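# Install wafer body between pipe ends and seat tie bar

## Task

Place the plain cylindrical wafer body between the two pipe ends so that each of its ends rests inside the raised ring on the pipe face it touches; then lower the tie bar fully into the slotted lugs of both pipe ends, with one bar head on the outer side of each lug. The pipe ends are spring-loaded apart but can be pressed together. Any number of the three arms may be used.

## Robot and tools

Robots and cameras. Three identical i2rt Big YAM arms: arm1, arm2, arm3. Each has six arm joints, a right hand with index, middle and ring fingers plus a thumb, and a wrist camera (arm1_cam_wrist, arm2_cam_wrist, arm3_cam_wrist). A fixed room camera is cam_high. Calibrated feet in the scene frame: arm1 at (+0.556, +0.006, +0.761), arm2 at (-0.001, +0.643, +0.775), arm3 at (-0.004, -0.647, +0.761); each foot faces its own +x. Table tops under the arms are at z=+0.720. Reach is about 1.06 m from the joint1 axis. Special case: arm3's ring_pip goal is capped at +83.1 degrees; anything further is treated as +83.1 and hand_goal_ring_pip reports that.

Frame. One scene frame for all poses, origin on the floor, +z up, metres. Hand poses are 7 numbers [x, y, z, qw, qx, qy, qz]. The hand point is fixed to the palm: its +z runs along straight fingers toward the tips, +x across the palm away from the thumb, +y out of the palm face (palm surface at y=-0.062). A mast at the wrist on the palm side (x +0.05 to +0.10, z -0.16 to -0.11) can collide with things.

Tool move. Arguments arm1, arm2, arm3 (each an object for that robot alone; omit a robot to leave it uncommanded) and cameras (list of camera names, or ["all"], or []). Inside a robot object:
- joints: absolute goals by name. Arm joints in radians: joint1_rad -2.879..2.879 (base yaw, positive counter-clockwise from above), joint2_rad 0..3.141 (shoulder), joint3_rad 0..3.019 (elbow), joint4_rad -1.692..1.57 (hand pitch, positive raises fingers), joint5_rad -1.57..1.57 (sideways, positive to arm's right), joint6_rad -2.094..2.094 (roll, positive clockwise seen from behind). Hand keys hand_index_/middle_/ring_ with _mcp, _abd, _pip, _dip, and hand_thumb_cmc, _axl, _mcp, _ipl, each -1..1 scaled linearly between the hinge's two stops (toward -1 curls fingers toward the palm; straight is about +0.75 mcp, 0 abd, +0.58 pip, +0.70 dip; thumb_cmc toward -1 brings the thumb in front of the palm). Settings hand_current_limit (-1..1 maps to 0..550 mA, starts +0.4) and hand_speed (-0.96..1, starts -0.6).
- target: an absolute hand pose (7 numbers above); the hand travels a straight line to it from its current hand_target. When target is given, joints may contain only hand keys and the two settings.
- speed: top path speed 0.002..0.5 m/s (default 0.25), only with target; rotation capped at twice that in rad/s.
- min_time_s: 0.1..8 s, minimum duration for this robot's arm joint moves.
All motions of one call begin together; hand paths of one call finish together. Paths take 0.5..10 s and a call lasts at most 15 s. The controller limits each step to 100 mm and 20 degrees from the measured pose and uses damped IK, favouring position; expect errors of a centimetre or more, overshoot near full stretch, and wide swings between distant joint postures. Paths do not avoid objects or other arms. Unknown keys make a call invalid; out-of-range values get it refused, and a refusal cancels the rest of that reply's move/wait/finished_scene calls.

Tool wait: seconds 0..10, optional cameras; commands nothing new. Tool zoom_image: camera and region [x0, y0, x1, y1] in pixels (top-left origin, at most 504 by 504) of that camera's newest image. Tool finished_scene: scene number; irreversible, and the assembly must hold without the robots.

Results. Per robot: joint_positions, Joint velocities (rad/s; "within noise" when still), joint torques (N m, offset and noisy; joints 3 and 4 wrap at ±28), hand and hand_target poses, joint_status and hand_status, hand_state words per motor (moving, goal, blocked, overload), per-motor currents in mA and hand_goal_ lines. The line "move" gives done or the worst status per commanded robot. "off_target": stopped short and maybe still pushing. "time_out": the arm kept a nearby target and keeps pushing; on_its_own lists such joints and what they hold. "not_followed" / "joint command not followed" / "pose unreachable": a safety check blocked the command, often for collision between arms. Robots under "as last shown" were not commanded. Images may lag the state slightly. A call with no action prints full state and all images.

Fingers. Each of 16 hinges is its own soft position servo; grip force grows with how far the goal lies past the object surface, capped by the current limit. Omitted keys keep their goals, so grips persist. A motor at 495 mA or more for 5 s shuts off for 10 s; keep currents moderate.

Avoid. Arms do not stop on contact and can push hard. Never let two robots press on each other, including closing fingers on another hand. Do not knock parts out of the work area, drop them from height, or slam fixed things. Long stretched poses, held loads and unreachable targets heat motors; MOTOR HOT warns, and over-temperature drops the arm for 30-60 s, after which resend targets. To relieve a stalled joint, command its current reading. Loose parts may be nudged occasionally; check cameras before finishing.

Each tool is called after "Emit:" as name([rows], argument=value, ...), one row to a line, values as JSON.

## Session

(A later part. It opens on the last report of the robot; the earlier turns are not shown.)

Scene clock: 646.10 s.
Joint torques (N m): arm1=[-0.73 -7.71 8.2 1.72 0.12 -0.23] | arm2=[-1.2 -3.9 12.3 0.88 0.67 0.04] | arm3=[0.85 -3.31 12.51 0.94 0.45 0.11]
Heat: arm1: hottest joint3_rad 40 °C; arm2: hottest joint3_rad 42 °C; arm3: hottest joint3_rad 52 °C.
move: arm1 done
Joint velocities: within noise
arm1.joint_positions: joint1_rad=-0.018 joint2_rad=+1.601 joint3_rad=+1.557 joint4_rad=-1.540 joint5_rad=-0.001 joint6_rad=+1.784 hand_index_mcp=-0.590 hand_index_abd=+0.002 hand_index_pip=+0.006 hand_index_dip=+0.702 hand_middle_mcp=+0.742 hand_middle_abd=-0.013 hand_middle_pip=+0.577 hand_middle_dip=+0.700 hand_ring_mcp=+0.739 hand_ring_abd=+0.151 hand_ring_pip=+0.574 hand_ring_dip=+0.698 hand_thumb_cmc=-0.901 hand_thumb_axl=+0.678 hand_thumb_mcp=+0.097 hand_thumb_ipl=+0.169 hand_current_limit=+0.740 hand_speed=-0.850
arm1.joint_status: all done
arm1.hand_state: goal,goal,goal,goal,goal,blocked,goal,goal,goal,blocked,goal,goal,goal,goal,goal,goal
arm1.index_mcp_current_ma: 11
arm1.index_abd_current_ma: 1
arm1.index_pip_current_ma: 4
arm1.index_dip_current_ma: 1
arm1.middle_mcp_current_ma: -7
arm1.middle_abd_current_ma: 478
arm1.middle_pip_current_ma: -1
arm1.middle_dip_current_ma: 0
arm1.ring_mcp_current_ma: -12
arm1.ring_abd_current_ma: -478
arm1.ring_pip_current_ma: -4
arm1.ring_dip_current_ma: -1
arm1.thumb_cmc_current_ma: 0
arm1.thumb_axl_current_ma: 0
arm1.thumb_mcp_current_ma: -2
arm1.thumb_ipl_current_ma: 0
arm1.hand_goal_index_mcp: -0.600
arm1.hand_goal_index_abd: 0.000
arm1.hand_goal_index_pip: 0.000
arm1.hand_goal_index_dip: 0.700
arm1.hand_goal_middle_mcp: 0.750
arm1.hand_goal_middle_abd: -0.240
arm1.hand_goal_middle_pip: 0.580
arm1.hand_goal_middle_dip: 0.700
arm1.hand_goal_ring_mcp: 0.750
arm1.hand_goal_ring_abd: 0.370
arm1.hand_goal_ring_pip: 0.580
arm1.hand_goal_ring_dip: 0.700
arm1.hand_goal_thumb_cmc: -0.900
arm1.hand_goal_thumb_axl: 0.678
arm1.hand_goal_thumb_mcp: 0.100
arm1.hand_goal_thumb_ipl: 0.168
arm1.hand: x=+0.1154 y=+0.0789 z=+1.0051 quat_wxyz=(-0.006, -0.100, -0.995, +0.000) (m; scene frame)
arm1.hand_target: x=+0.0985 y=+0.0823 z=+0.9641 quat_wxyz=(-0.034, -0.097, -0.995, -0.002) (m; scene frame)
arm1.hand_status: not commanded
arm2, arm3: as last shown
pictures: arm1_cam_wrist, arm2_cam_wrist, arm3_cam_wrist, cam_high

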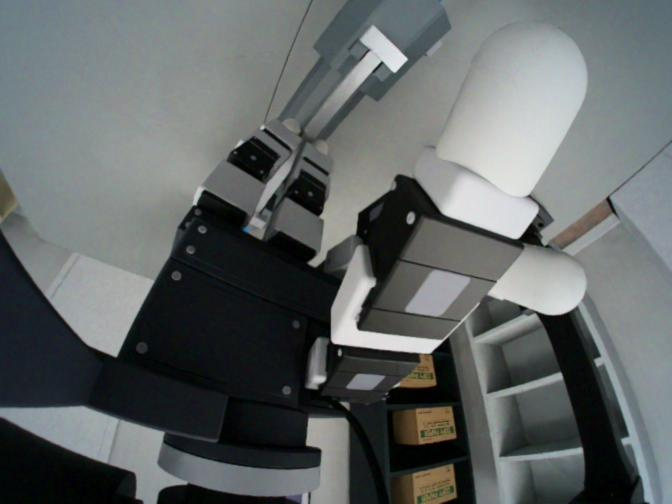

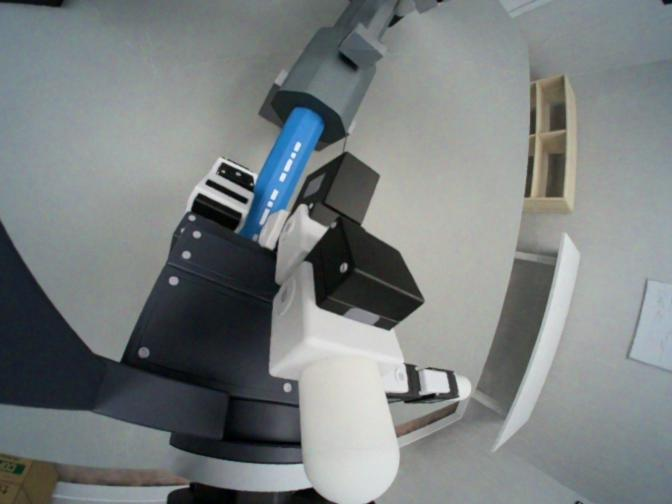

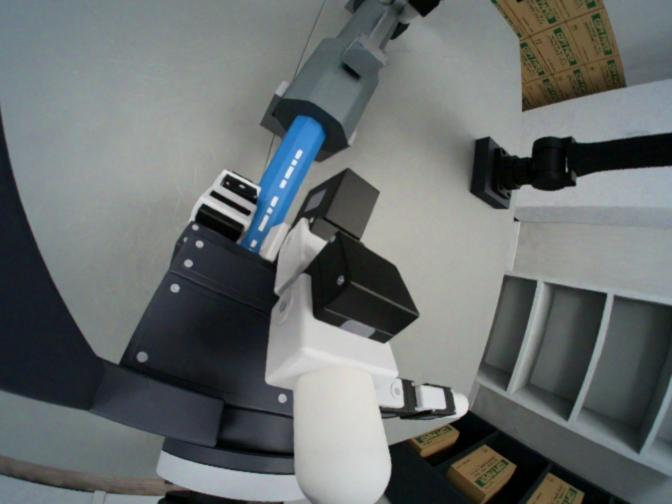

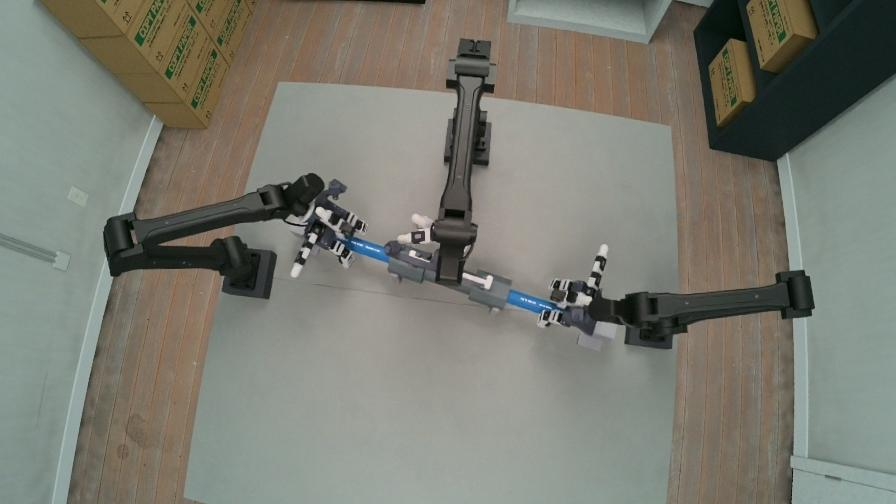

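Emit:
move(arm1={"joints": {"joint2_rad": 1.63}, "min_time_s": 0.8})

Emit:
move(arm1={"joints": {"hand_middle_abd": 0.07, "hand_ring_abd": 0.05, "hand_speed": -0.9}})

Emit:
move(arm1={"joints": {"joint3_rad": 1.70}, "min_time_s": 1.5}, cameras=["all"])

Emit:
zoom_image(camera="arm1_cam_wrist", region=[220, 0, 440, 165])

Scene clock: 648.40 s.
Joint torques (N m): arm1=[-0.85 -12.04 8.21 1.69 0.12 -0.25] | arm2=[-1.26 -3.96 12.31 0.88 0.67 0.05] | arm3=[1.2 -4.19 12.45 1.28 0.41 0.09]
Heat: arm1: hottest joint3_rad 40 °C; arm2: hottest joint3_rad 42 °C; arm3: hottest joint3_rad 52 °C.
move: arm1 done
Joint velocities: within noise
arm1.joint_positions: joint1_rad=-0.018 joint2_rad=+1.598 joint3_rad=+1.557 joint4_rad=-1.540 joint5_rad=-0.001 joint6_rad=+1.784 hand_index_mcp=-0.590 hand_index_abd=+0.002 hand_index_pip=+0.006 hand_index_dip=+0.702 hand_middle_mcp=+0.742 hand_middle_abd=-0.013 hand_middle_pip=+0.577 hand_middle_dip=+0.700 hand_ring_mcp=+0.739 hand_ring_abd=+0.151 hand_ring_pip=+0.574 hand_ring_dip=+0.698 hand_thumb_cmc=-0.901 hand_thumb_axl=+0.678 hand_thumb_mcp=+0.097 hand_thumb_ipl=+0.169 hand_current_limit=+0.740 hand_speed=-0.850
arm1.joint_status: all done
arm1.hand_state: goal,goal,goal,goal,goal,blocked,goal,goal,goal,blocked,goal,goal,goal,goal,goal,goal
arm1.index_mcp_current_ma: 11
arm1.index_abd_current_ma: 1
arm1.index_pip_current_ma: 4
arm1.index_dip_current_ma: 1
arm1.middle_mcp_current_ma: -7
arm1.middle_abd_current_ma: 479
arm1.middle_pip_current_ma: -1
arm1.middle_dip_current_ma: 0
arm1.ring_mcp_current_ma: -12
arm1.ring_abd_current_ma: -478
arm1.ring_pip_current_ma: -4
arm1.ring_dip_current_ma: -1
arm1.thumb_cmc_current_ma: 0
arm1.thumb_axl_current_ma: 0
arm1.thumb_mcp_current_ma: -2
arm1.thumb_ipl_current_ma: 0
arm1.hand_goal_index_mcp: -0.600
arm1.hand_goal_index_abd: 0.000
arm1.hand_goal_index_pip: 0.000
arm1.hand_goal_index_dip: 0.700
arm1.hand_goal_middle_mcp: 0.750
arm1.hand_goal_middle_abd: -0.240
arm1.hand_goal_middle_pip: 0.580
arm1.hand_goal_middle_dip: 0.700
arm1.hand_goal_ring_mcp: 0.750
arm1.hand_goal_ring_abd: 0.370
arm1.hand_goal_ring_pip: 0.580
arm1.hand_goal_ring_dip: 0.700
arm1.hand_goal_thumb_cmc: -0.900
arm1.hand_goal_thumb_axl: 0.678
arm1.hand_goal_thumb_mcp: 0.100
arm1.hand_goal_thumb_ipl: 0.168
arm1.hand: x=+0.1157 y=+0.0789 z=+1.0061 quat_wxyz=(-0.005, -0.100, -0.995, +0.000) (m; scene frame)
arm1.hand_target: x=+0.1036 y=+0.0823 z=+0.9900 quat_wxyz=(-0.004, -0.097, -0.995, +0.001) (m; scene frame)
arm1.hand_status: not commanded
arm2.joint_positions: joint1_rad=+0.592 joint2_rad=+1.063 joint3_rad=+0.567 joint4_rad=-0.455 joint5_rad=+0.612 joint6_rad=+0.623 hand_index_mcp=+1.000 hand_index_abd=+0.169 hand_index_pip=+0.997 hand_index_dip=+0.997 hand_middle_mcp=-0.998 hand_middle_abd=+0.001 hand_middle_pip=+0.001 hand_middle_dip=+0.696 hand_ring_mcp=+1.000 hand_ring_abd=-0.167 hand_ring_pip=+0.997 hand_ring_dip=+0.997 hand_thumb_cmc=+0.721 hand_thumb_axl=+0.677 hand_thumb_mcp=+0.224 hand_thumb_ipl=+0.168 hand_current_limit=+0.400 hand_speed=-0.600
arm2.joint_status: not commanded
arm2.hand_state: goal,goal,goal,goal,goal,goal,goal,goal,goal,goal,goal,goal,goal,goal,goal,goal
arm2.index_mcp_current_ma: 1
arm2.index_abd_current_ma: -4
arm2.index_pip_current_ma: -10
arm2.index_dip_current_ma: -10
arm2.middle_mcp_current_ma: 7
arm2.middle_abd_current_ma: 2
arm2.middle_pip_current_ma: 4
arm2.middle_dip_current_ma: 0
arm2.ring_mcp_current_ma: 1
arm2.ring_abd_current_ma: 9
arm2.ring_pip_current_ma: -8
arm2.ring_dip_current_ma: -9
arm2.thumb_cmc_current_ma: 24
arm2.thumb_axl_current_ma: -2
arm2.thumb_mcp_current_ma: -7
arm2.thumb_ipl_current_ma: -1
arm2.hand_goal_index_mcp: 1.000
arm2.hand_goal_index_abd: 0.170
arm2.hand_goal_index_pip: 1.000
arm2.hand_goal_index_dip: 1.000
arm2.hand_goal_middle_mcp: -1.000
arm2.hand_goal_middle_abd: 0.000
arm2.hand_goal_middle_pip: 0.000
arm2.hand_goal_middle_dip: 0.696
arm2.hand_goal_ring_mcp: 1.000
arm2.hand_goal_ring_abd: -0.170
arm2.hand_goal_ring_pip: 1.000
arm2.hand_goal_ring_dip: 1.000
arm2.hand_goal_thumb_cmc: 0.714
arm2.hand_goal_thumb_axl: 0.678
arm2.hand_goal_thumb_mcp: 0.226
arm2.hand_goal_thumb_ipl: 0.168
arm2.hand: x=+0.0938 y=+0.2436 z=+0.9788 quat_wxyz=(+0.406, +0.907, -0.093, -0.061) (m; scene frame)
arm2.hand_target: x=+0.1023 y=+0.2367 z=+1.0000 quat_wxyz=(+0.420, +0.901, -0.099, -0.046) (m; scene frame)
arm2.hand_status: not commanded
arm3.joint_positions: joint1_rad=+0.176 joint2_rad=+0.831 joint3_rad=+0.455 joint4_rad=-0.406 joint5_rad=+0.274 joint6_rad=+0.239 hand_index_mcp=+1.000 hand_index_abd=+0.169 hand_index_pip=+0.997 hand_index_dip=+0.997 hand_middle_mcp=-0.997 hand_middle_abd=+0.001 hand_middle_pip=+0.002 hand_middle_dip=+0.696 hand_ring_mcp=+1.000 hand_ring_abd=-0.169 hand_ring_pip=+0.997 hand_ring_dip=+0.997 hand_thumb_cmc=+0.721 hand_thumb_axl=+0.677 hand_thumb_mcp=+0.224 hand_thumb_ipl=+0.168 hand_current_limit=+0.400 hand_speed=-0.600
arm3.joint_status: not commanded
arm3.hand_state: goal,goal,goal,goal,goal,goal,goal,goal,goal,goal,goal,goal,goal,goal,goal,goal
arm3.index_mcp_current_ma: 0
arm3.index_abd_current_ma: 0
arm3.index_pip_current_ma: 0
arm3.index_dip_current_ma: 0
arm3.middle_mcp_current_ma: 0
arm3.middle_abd_current_ma: 0
arm3.middle_pip_current_ma: 0
arm3.middle_dip_current_ma: 0
arm3.ring_mcp_current_ma: 0
arm3.ring_abd_current_ma: 0
arm3.ring_pip_current_ma: 0
arm3.ring_dip_current_ma: 0
arm3.thumb_cmc_current_ma: 2
arm3.thumb_axl_current_ma: 0
arm3.thumb_mcp_current_ma: 0
arm3.thumb_ipl_current_ma: 0
arm3.hand_goal_index_mcp: 1.000
arm3.hand_goal_index_abd: 0.170
arm3.hand_goal_index_pip: 1.000
arm3.hand_goal_index_dip: 1.000
arm3.hand_goal_middle_mcp: -1.000
arm3.hand_goal_middle_abd: 0.000
arm3.hand_goal_middle_pip: 0.000
arm3.hand_goal_middle_dip: 0.696
arm3.hand_goal_ring_mcp: 1.000
arm3.hand_goal_ring_abd: -0.170
arm3.hand_goal_ring_pip: 1.000
arm3.hand_goal_ring_dip: 1.000
arm3.hand_goal_thumb_cmc: 0.714
arm3.hand_goal_thumb_axl: 0.678
arm3.hand_goal_thumb_mcp: 0.226
arm3.hand_goal_thumb_ipl: 0.168
arm3.hand: x=+0.0301 y=-0.2499 z=+0.9726 quat_wxyz=(+0.055, +0.099, +0.909, +0.400) (m; scene frame)
arm3.hand_target: x=+0.0232 y=-0.2403 z=+0.9999 quat_wxyz=(+0.046, +0.099, +0.901, +0.420) (m; scene frame)
arm3.hand_status: not commanded
pictures: none

Scene clock: 649.50 s.
Joint torques (N m): arm1=[-0.85 -12.4 8.23 0.9 0.13 -0.25] | arm2=[-1.26 -3.9 12.31 0.88 0.67 0.05] | arm3=[0.85 -3.49 12.42 0.88 0.48 0.02]
Heat: arm1: hottest joint3_rad 40 °C; arm2: hottest joint3_rad 42 °C; arm3: hottest joint3_rad 52 °C.
move: arm1 done
Joint velocities: within noise
arm1.joint_positions: joint1_rad=-0.018 joint2_rad=+1.598 joint3_rad=+1.557 joint4_rad=-1.522 joint5_rad=-0.001 joint6_rad=+1.784 hand_index_mcp=-0.590 hand_index_abd=+0.002 hand_index_pip=+0.006 hand_index_dip=+0.702 hand_middle_mcp=+0.744 hand_middle_abd=+0.078 hand_middle_pip=+0.577 hand_middle_dip=+0.700 hand_ring_mcp=+0.745 hand_ring_abd=+0.053 hand_ring_pip=+0.577 hand_ring_dip=+0.698 hand_thumb_cmc=-0.901 hand_thumb_axl=+0.678 hand_thumb_mcp=+0.097 hand_thumb_ipl=+0.169 hand_current_limit=+0.740 hand_speed=-0.900
arm1.joint_status: all done
arm1.hand_state: goal,goal,goal,goal,goal,goal,goal,goal,goal,goal,goal,goal,goal,goal,goal,goal
arm1.index_mcp_current_ma: 11
arm1.index_abd_current_ma: 1
arm1.index_pip_current_ma: 4
arm1.index_dip_current_ma: 1
arm1.middle_mcp_current_ma: -5
arm1.middle_abd_current_ma: 6
arm1.middle_pip_current_ma: -1
arm1.middle_dip_current_ma: 0
arm1.ring_mcp_current_ma: -4
arm1.ring_abd_current_ma: 1
arm1.ring_pip_current_ma: -2
arm1.ring_dip_current_ma: -1
arm1.thumb_cmc_current_ma: 0
arm1.thumb_axl_current_ma: 0
arm1.thumb_mcp_current_ma: -2
arm1.thumb_ipl_current_ma: 0
arm1.hand_goal_index_mcp: -0.600
arm1.hand_goal_index_abd: 0.000
arm1.hand_goal_index_pip: 0.000
arm1.hand_goal_index_dip: 0.700
arm1.hand_goal_middle_mcp: 0.750
arm1.hand_goal_middle_abd: 0.070
arm1.hand_goal_middle_pip: 0.580
arm1.hand_goal_middle_dip: 0.700
arm1.hand_goal_ring_mcp: 0.750
arm1.hand_goal_ring_abd: 0.050
arm1.hand_goal_ring_pip: 0.580
arm1.hand_goal_ring_dip: 0.700
arm1.hand_goal_thumb_cmc: -0.900
arm1.hand_goal_thumb_axl: 0.678
arm1.hand_goal_thumb_mcp: 0.100
arm1.hand_goal_thumb_ipl: 0.168
arm1.hand: x=+0.1112 y=+0.0788 z=+1.0053 quat_wxyz=(+0.004, -0.100, -0.995, +0.001) (m; scene frame)
arm1.hand_target: x=+0.1036 y=+0.0823 z=+0.9900 quat_wxyz=(-0.004, -0.097, -0.995, +0.001) (m; scene frame)
arm1.hand_status: not commanded
arm2, arm3: as last shown
pictures: none

Scene clock: 651.90 s.
Joint torques (N m): arm1=[-0.03 -14.74 11.77 0.76 0.25 -0.26] | arm2=[-1.26 -3.9 12.3 0.88 0.67 0.05] | arm3=[1.26 -3.37 12.3 0.94 0.46 0.1]
Heat: arm1: hottest joint3_rad 40 °C; arm2: hottest joint3_rad 42 °C; arm3: hottest joint3_rad 52 °C.
move: arm1 done
Joint velocities: within noise
arm1.joint_positions: joint1_rad=-0.018 joint2_rad=+1.613 joint3_rad=+1.660 joint4_rad=-1.513 joint5_rad=-0.003 joint6_rad=+1.784 hand_index_mcp=-0.590 hand_index_abd=+0.002 hand_index_pip=+0.006 hand_index_dip=+0.702 hand_middle_mcp=+0.745 hand_middle_abd=+0.073 hand_middle_pip=+0.577 hand_middle_dip=+0.698 hand_ring_mcp=+0.745 hand_ring_abd=+0.053 hand_ring_pip=+0.577 hand_ring_dip=+0.698 hand_thumb_cmc=-0.901 hand_thumb_axl=+0.678 hand_thumb_mcp=+0.097 hand_thumb_ipl=+0.169 hand_current_limit=+0.740 hand_speed=-0.900
arm1.joint_status: all done
arm1.hand_state: goal,goal,goal,goal,goal,goal,goal,goal,goal,goal,goal,goal,goal,goal,goal,goal
arm1.index_mcp_current_ma: 11
arm1.index_abd_current_ma: 1
arm1.index_pip_current_ma: 4
arm1.index_dip_current_ma: 1
arm1.middle_mcp_current_ma: -4
arm1.middle_abd_current_ma: 1
arm1.middle_pip_current_ma: -2
arm1.middle_dip_current_ma: -1
arm1.ring_mcp_current_ma: -3
arm1.ring_abd_current_ma: 1
arm1.ring_pip_current_ma: -2
arm1.ring_dip_current_ma: -1
arm1.thumb_cmc_current_ma: 0
arm1.thumb_axl_current_ma: 0
arm1.thumb_mcp_current_ma: -2
arm1.thumb_ipl_current_ma: 0
arm1.hand_goal_index_mcp: -0.600
arm1.hand_goal_index_abd: 0.000
arm1.hand_goal_index_pip: 0.000
arm1.hand_goal_index_dip: 0.700
arm1.hand_goal_middle_mcp: 0.750
arm1.hand_goal_middle_abd: 0.070
arm1.hand_goal_middle_pip: 0.580
arm1.hand_goal_middle_dip: 0.700
arm1.hand_goal_ring_mcp: 0.750
arm1.hand_goal_ring_abd: 0.050
arm1.hand_goal_ring_pip: 0.580
arm1.hand_goal_ring_dip: 0.700
arm1.hand_goal_thumb_cmc: -0.900
arm1.hand_goal_thumb_axl: 0.678
arm1.hand_goal_thumb_mcp: 0.100
arm1.hand_goal_thumb_ipl: 0.168
arm1.hand: x=+0.0817 y=+0.0780 z=+1.0354 quat_wxyz=(+0.052, -0.099, -0.994, +0.008) (m; scene frame)
arm1.hand_target: x=+0.0670 y=+0.0821 z=+1.0423 quat_wxyz=(+0.069, -0.097, -0.993, +0.008) (m; scene frame)
arm1.hand_status: not commanded
arm2, arm3: as last shown
pictures: arm1_cam_wrist, arm2_cam_wrist, arm3_cam_wrist, cam_high

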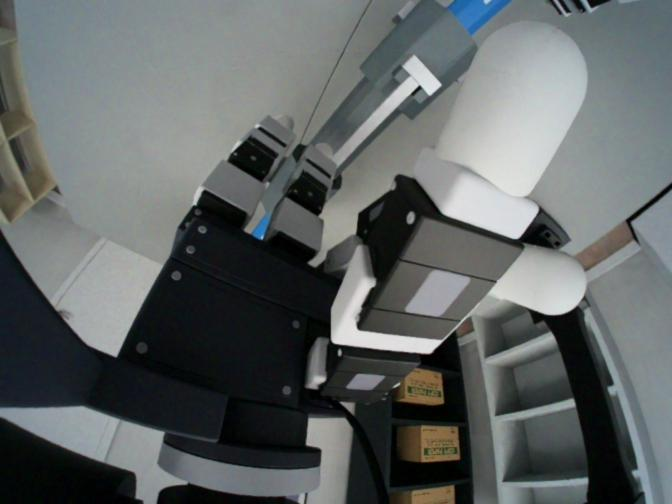

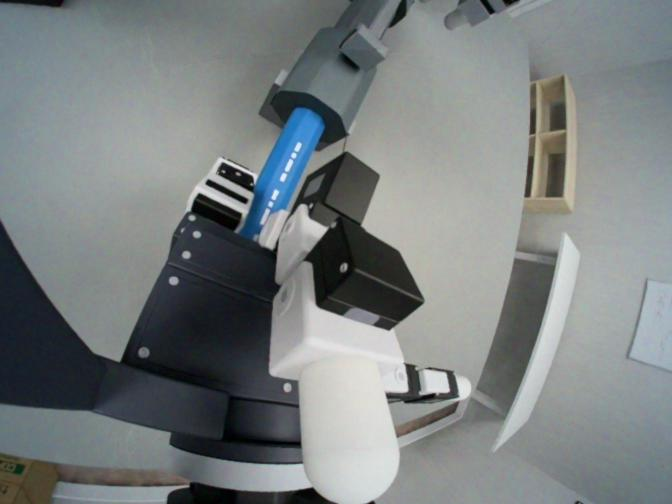

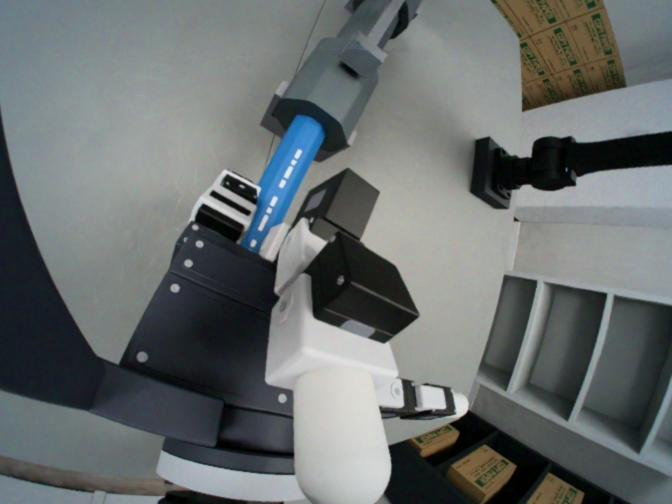

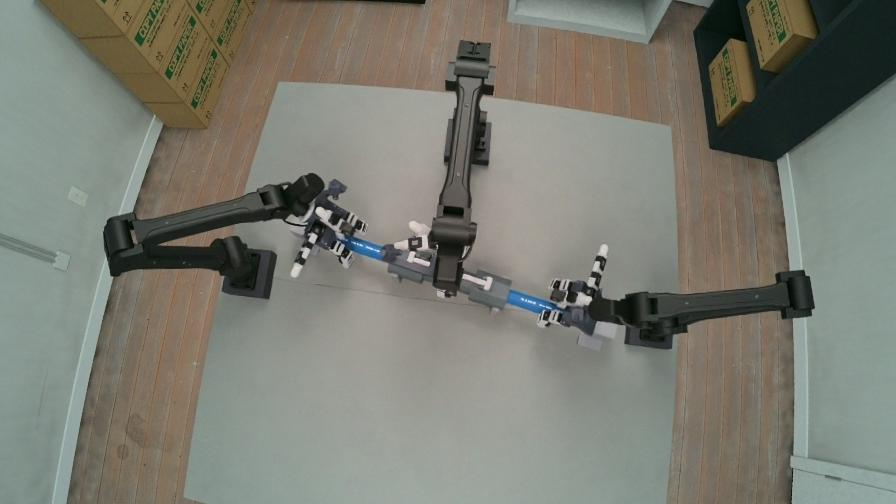

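Scaled by 2.291 from the camera's 672x504 image, which has a finer 960x720 frame.

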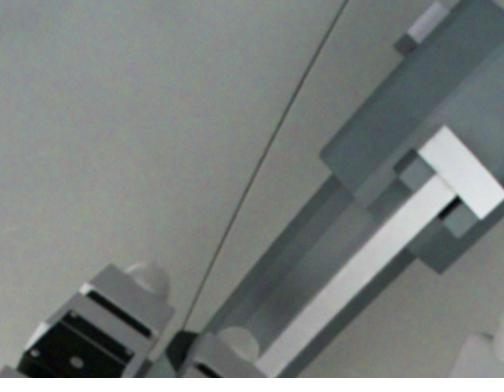

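Emit:
move(arm1={"target": [0.11, 0.08, 1.10, 0.005, -0.097, -0.995, 0.0], "speed": 0.15})

Emit:
move(arm1={"target": [0.22, 0.0325, 1.10, 0.0, -0.097, -0.995, 0.0], "speed": 0.25}, cameras=["all"])

Emit:
zoom_image(camera="cam_high", region=[400, 240, 430, 270])

Emit:
zoom_image(camera="cam_high", region=[470, 265, 500, 295])

Emit:
zoom_image(camera="arm2_cam_wrist", region=[325, 0, 405, 80])

Emit:
zoom_image(camera="arm3_cam_wrist", region=[325, 0, 405, 80])

Scene clock: 654.33 s.
Joint torques (N m): arm1=[0.09 -15.38 11.44 -0.44 0.26 -0.16] | arm2=[-1.26 -3.9 12.3 0.88 0.67 0.05] | arm3=[1.49 -3.37 12.29 1.01 0.44 0.02]
Heat: arm1: hottest joint3_rad 40 °C; arm2: hottest joint3_rad 42 °C; arm3: hottest joint3_rad 52 °C.
move: arm1 off_target
Joint velocities: within noise
arm1.joint_positions: joint1_rad=-0.018 joint2_rad=+1.590 joint3_rad=+1.746 joint4_rad=-1.697 joint5_rad=+0.012 joint6_rad=+1.784 hand_index_mcp=-0.590 hand_index_abd=+0.002 hand_index_pip=+0.006 hand_index_dip=+0.702 hand_middle_mcp=+0.746 hand_middle_abd=+0.072 hand_middle_pip=+0.577 hand_middle_dip=+0.698 hand_ring_mcp=+0.746 hand_ring_abd=+0.052 hand_ring_pip=+0.577 hand_ring_dip=+0.698 hand_thumb_cmc=-0.901 hand_thumb_axl=+0.678 hand_thumb_mcp=+0.097 hand_thumb_ipl=+0.169 hand_current_limit=+0.740 hand_speed=-0.900
arm1.joint_status: not commanded
arm1.hand_state: goal,goal,goal,goal,goal,goal,goal,goal,goal,goal,goal,goal,goal,goal,goal,goal
arm1.index_mcp_current_ma: 11
arm1.index_abd_current_ma: 1
arm1.index_pip_current_ma: 4
arm1.index_dip_current_ma: 1
arm1.middle_mcp_current_ma: -3
arm1.middle_abd_current_ma: 1
arm1.middle_pip_current_ma: -2
arm1.middle_dip_current_ma: -1
arm1.ring_mcp_current_ma: -3
arm1.ring_abd_current_ma: 1
arm1.ring_pip_current_ma: -2
arm1.ring_dip_current_ma: -1
arm1.thumb_cmc_current_ma: 0
arm1.thumb_axl_current_ma: 0
arm1.thumb_mcp_current_ma: -2
arm1.thumb_ipl_current_ma: 0
arm1.hand_goal_index_mcp: -0.600
arm1.hand_goal_index_abd: 0.000
arm1.hand_goal_index_pip: 0.000
arm1.hand_goal_index_dip: 0.700
arm1.hand_goal_middle_mcp: 0.750
arm1.hand_goal_middle_abd: 0.070
arm1.hand_goal_middle_pip: 0.580
arm1.hand_goal_middle_dip: 0.700
arm1.hand_goal_ring_mcp: 0.750
arm1.hand_goal_ring_abd: 0.050
arm1.hand_goal_ring_pip: 0.580
arm1.hand_goal_ring_dip: 0.700
arm1.hand_goal_thumb_cmc: -0.900
arm1.hand_goal_thumb_axl: 0.678
arm1.hand_goal_thumb_mcp: 0.100
arm1.hand_goal_thumb_ipl: 0.168
arm1.hand: x=+0.1132 y=+0.0811 z=+1.0814 quat_wxyz=(+0.016, -0.100, -0.995, -0.004) (m; scene frame)
arm1.hand_target: x=+0.1107 y=+0.0800 z=+1.0991 quat_wxyz=(+0.034, -0.095, -0.995, -0.003) (m; scene frame)
arm1.hand_status: off_target (0.019 m and 1.4 deg from the pose sent, 0.071 m and 5.5 deg at the start; a joint's target at an end of its range on 20 of 32 steps)
arm2, arm3: as last shown
pictures: none

Scene clock: 655.60 s.
Joint torques (N m): arm1=[-0.44 -9.7 8.16 -0.08 0.21 0.05] | arm2=[-1.32 -3.96 12.3 0.91 0.67 0.05] | arm3=[0.5 -3.6 12.33 1.06 0.46 0.08]
Heat: arm1: hottest joint3_rad 40 °C; arm2: hottest joint3_rad 42 °C; arm3: hottest joint3_rad 52 °C.
move: arm1 off_target
Joint velocities: within noise
arm1.joint_positions: joint1_rad=+0.116 joint2_rad=+1.300 joint3_rad=+1.505 joint4_rad=-1.701 joint5_rad=+0.012 joint6_rad=+1.899 hand_index_mcp=-0.590 hand_index_abd=+0.002 hand_index_pip=+0.006 hand_index_dip=+0.702 hand_middle_mcp=+0.746 hand_middle_abd=+0.072 hand_middle_pip=+0.577 hand_middle_dip=+0.698 hand_ring_mcp=+0.746 hand_ring_abd=+0.052 hand_ring_pip=+0.577 hand_ring_dip=+0.698 hand_thumb_cmc=-0.901 hand_thumb_axl=+0.678 hand_thumb_mcp=+0.097 hand_thumb_ipl=+0.169 hand_current_limit=+0.740 hand_speed=-0.900
arm1.joint_status: not commanded
arm1.hand_state: goal,goal,goal,goal,goal,goal,goal,goal,goal,goal,goal,goal,goal,goal,goal,goal
arm1.index_mcp_current_ma: 11
arm1.index_abd_current_ma: 0
arm1.index_pip_current_ma: 4
arm1.index_dip_current_ma: 1
arm1.middle_mcp_current_ma: -2
arm1.middle_abd_current_ma: 1
arm1.middle_pip_current_ma: -2
arm1.middle_dip_current_ma: -1
arm1.ring_mcp_current_ma: -2
arm1.ring_abd_current_ma: 1
arm1.ring_pip_current_ma: -2
arm1.ring_dip_current_ma: -1
arm1.thumb_cmc_current_ma: 0
arm1.thumb_axl_current_ma: 0
arm1.thumb_mcp_current_ma: -2
arm1.thumb_ipl_current_ma: 0
arm1.hand_goal_index_mcp: -0.600
arm1.hand_goal_index_abd: 0.000
arm1.hand_goal_index_pip: 0.000
arm1.hand_goal_index_dip: 0.700
arm1.hand_goal_middle_mcp: 0.750
arm1.hand_goal_middle_abd: 0.070
arm1.hand_goal_middle_pip: 0.580
arm1.hand_goal_middle_dip: 0.700
arm1.hand_goal_ring_mcp: 0.750
arm1.hand_goal_ring_abd: 0.050
arm1.hand_goal_ring_pip: 0.580
arm1.hand_goal_ring_dip: 0.700
arm1.hand_goal_thumb_cmc: -0.900
arm1.hand_goal_thumb_axl: 0.678
arm1.hand_goal_thumb_mcp: 0.100
arm1.hand_goal_thumb_ipl: 0.168
arm1.hand: x=+0.2187 y=+0.0328 z=+1.1036 quat_wxyz=(+0.038, -0.090, -0.995, +0.003) (m; scene frame)
arm1.hand_target: x=+0.2199 y=+0.0326 z=+1.0992 quat_wxyz=(+0.028, -0.097, -0.995, +0.000) (m; scene frame)
arm1.hand_status: off_target (0.004 m and 4.4 deg from the pose sent, 0.119 m and 1.9 deg at the start; a joint's target at an end of its range on 36 of 38 steps)
arm2, arm3: as last shown
pictures: arm1_cam_wrist, arm2_cam_wrist, arm3_cam_wrist, cam_high

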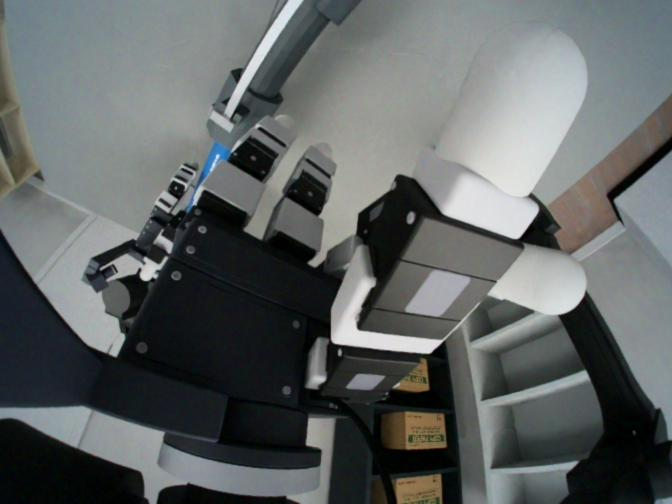

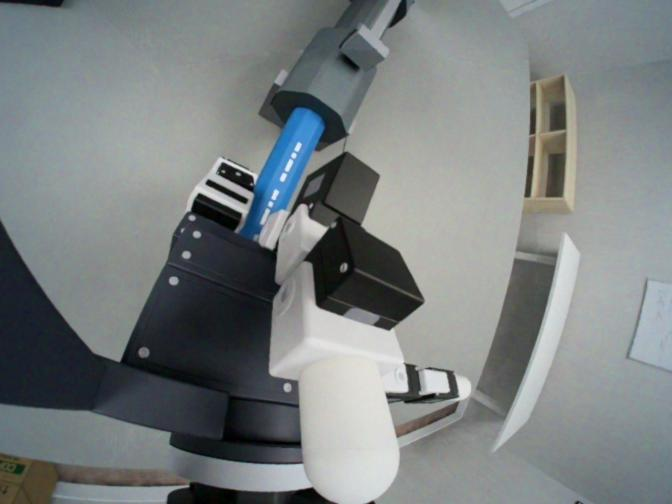

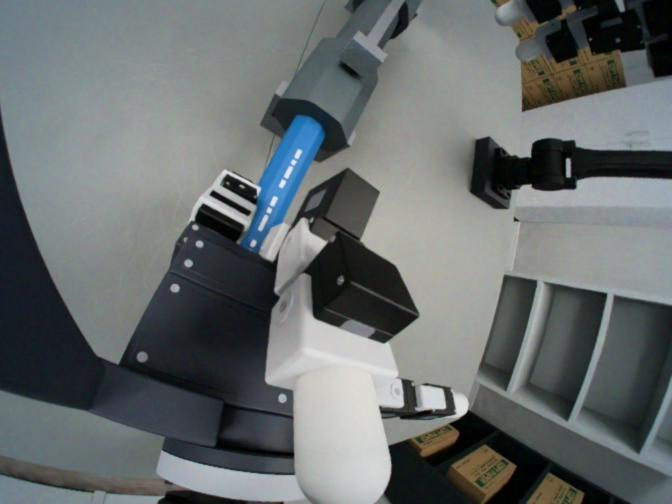

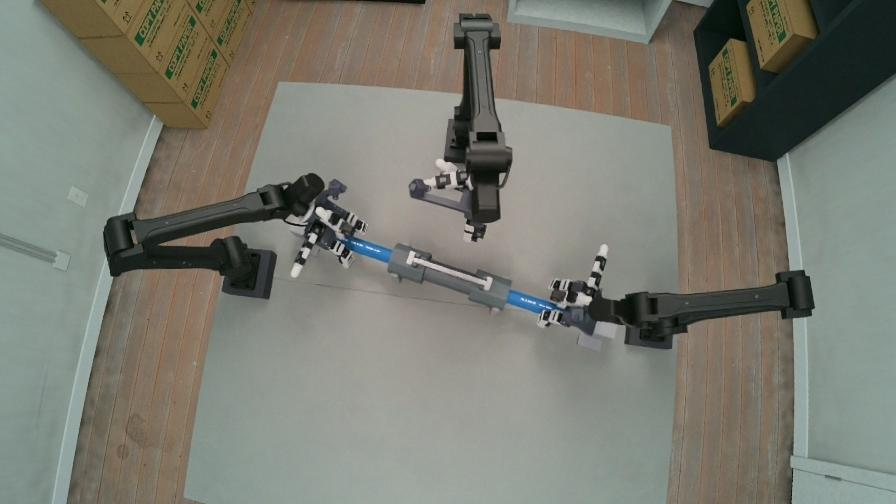

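Scaled by 16.800 from the camera's 896x504 image, which has a finer 1280x720 frame.

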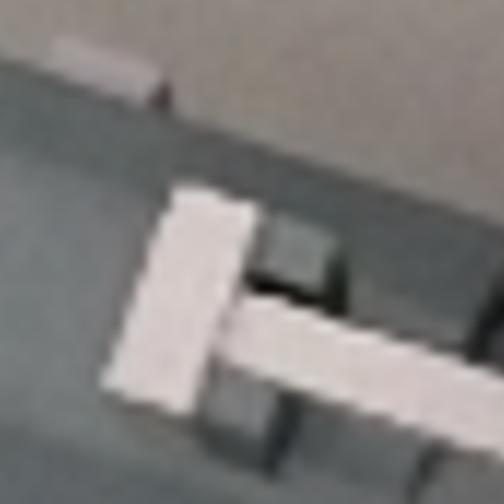

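Scaled by 16.800 from the camera's 896x504 image, which has a finer 1280x720 frame.

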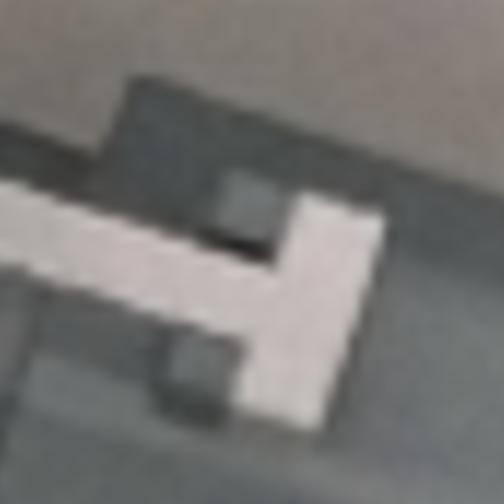

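Scaled by 6.300 from the camera's 672x504 image, which has a finer 960x720 frame.

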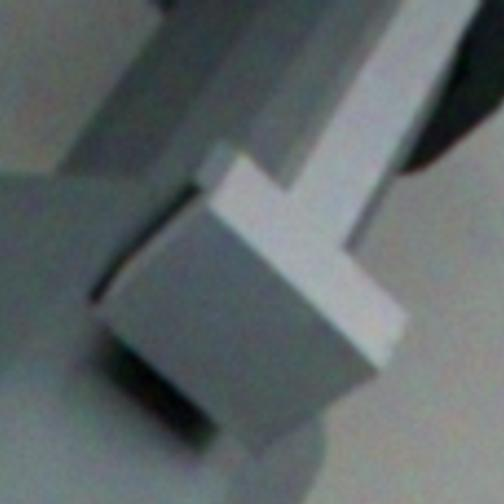

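Scaled by 6.300 from the camera's 672x504 image, which has a finer 960x720 frame.

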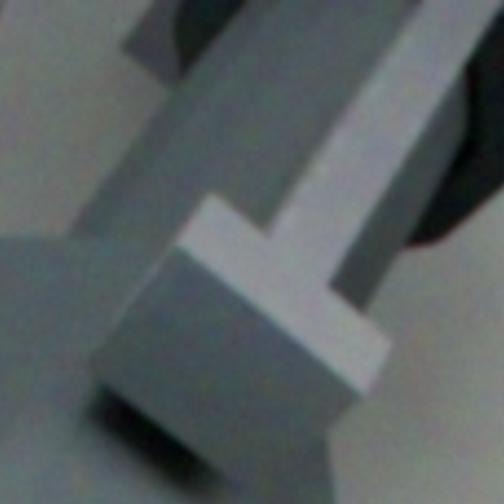

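Emit:
zoom_image(camera="arm3_cam_wrist", region=[300, 0, 440, 105])

Emit:
zoom_image(camera="arm2_cam_wrist", region=[300, 0, 440, 105])

Emit:
zoom_image(camera="arm1_cam_wrist", region=[200, 60, 290, 160])

Emit:
zoom_image(camera="cam_high", region=[400, 240, 500, 300])

Scaled by 3.600 from the camera's 672x504 image, which has a finer 960x720 frame.

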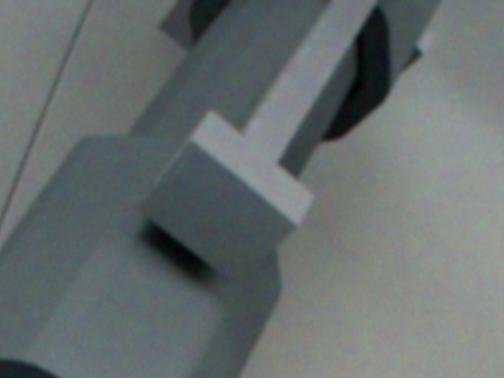

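Scaled by 3.600 from the camera's 672x504 image, which has a finer 960x720 frame.

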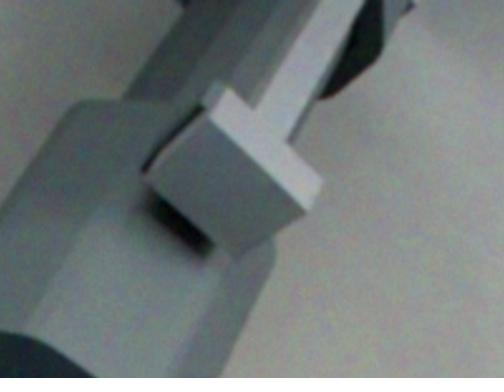

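Scaled by 5.040 from the camera's 672x504 image, which has a finer 960x720 frame.

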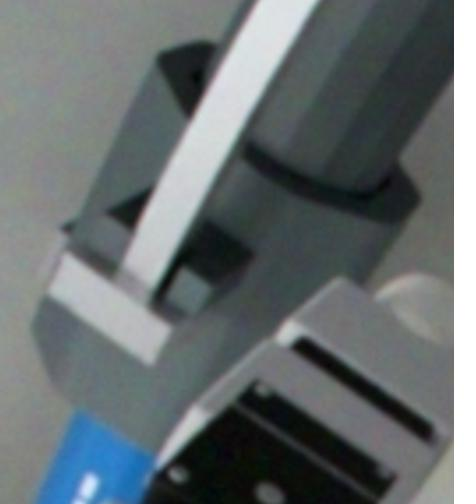

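Scaled by 5.040 from the camera's 896x504 image, which has a finer 1280x720 frame.

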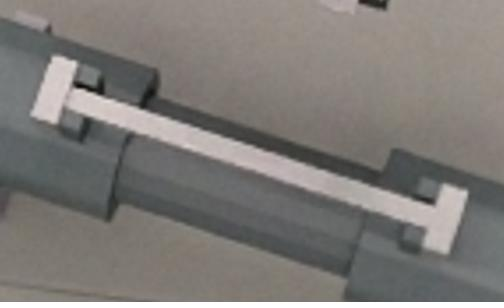

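Emit:
finished_scene(scene=1)

The scene is finished: the task was done.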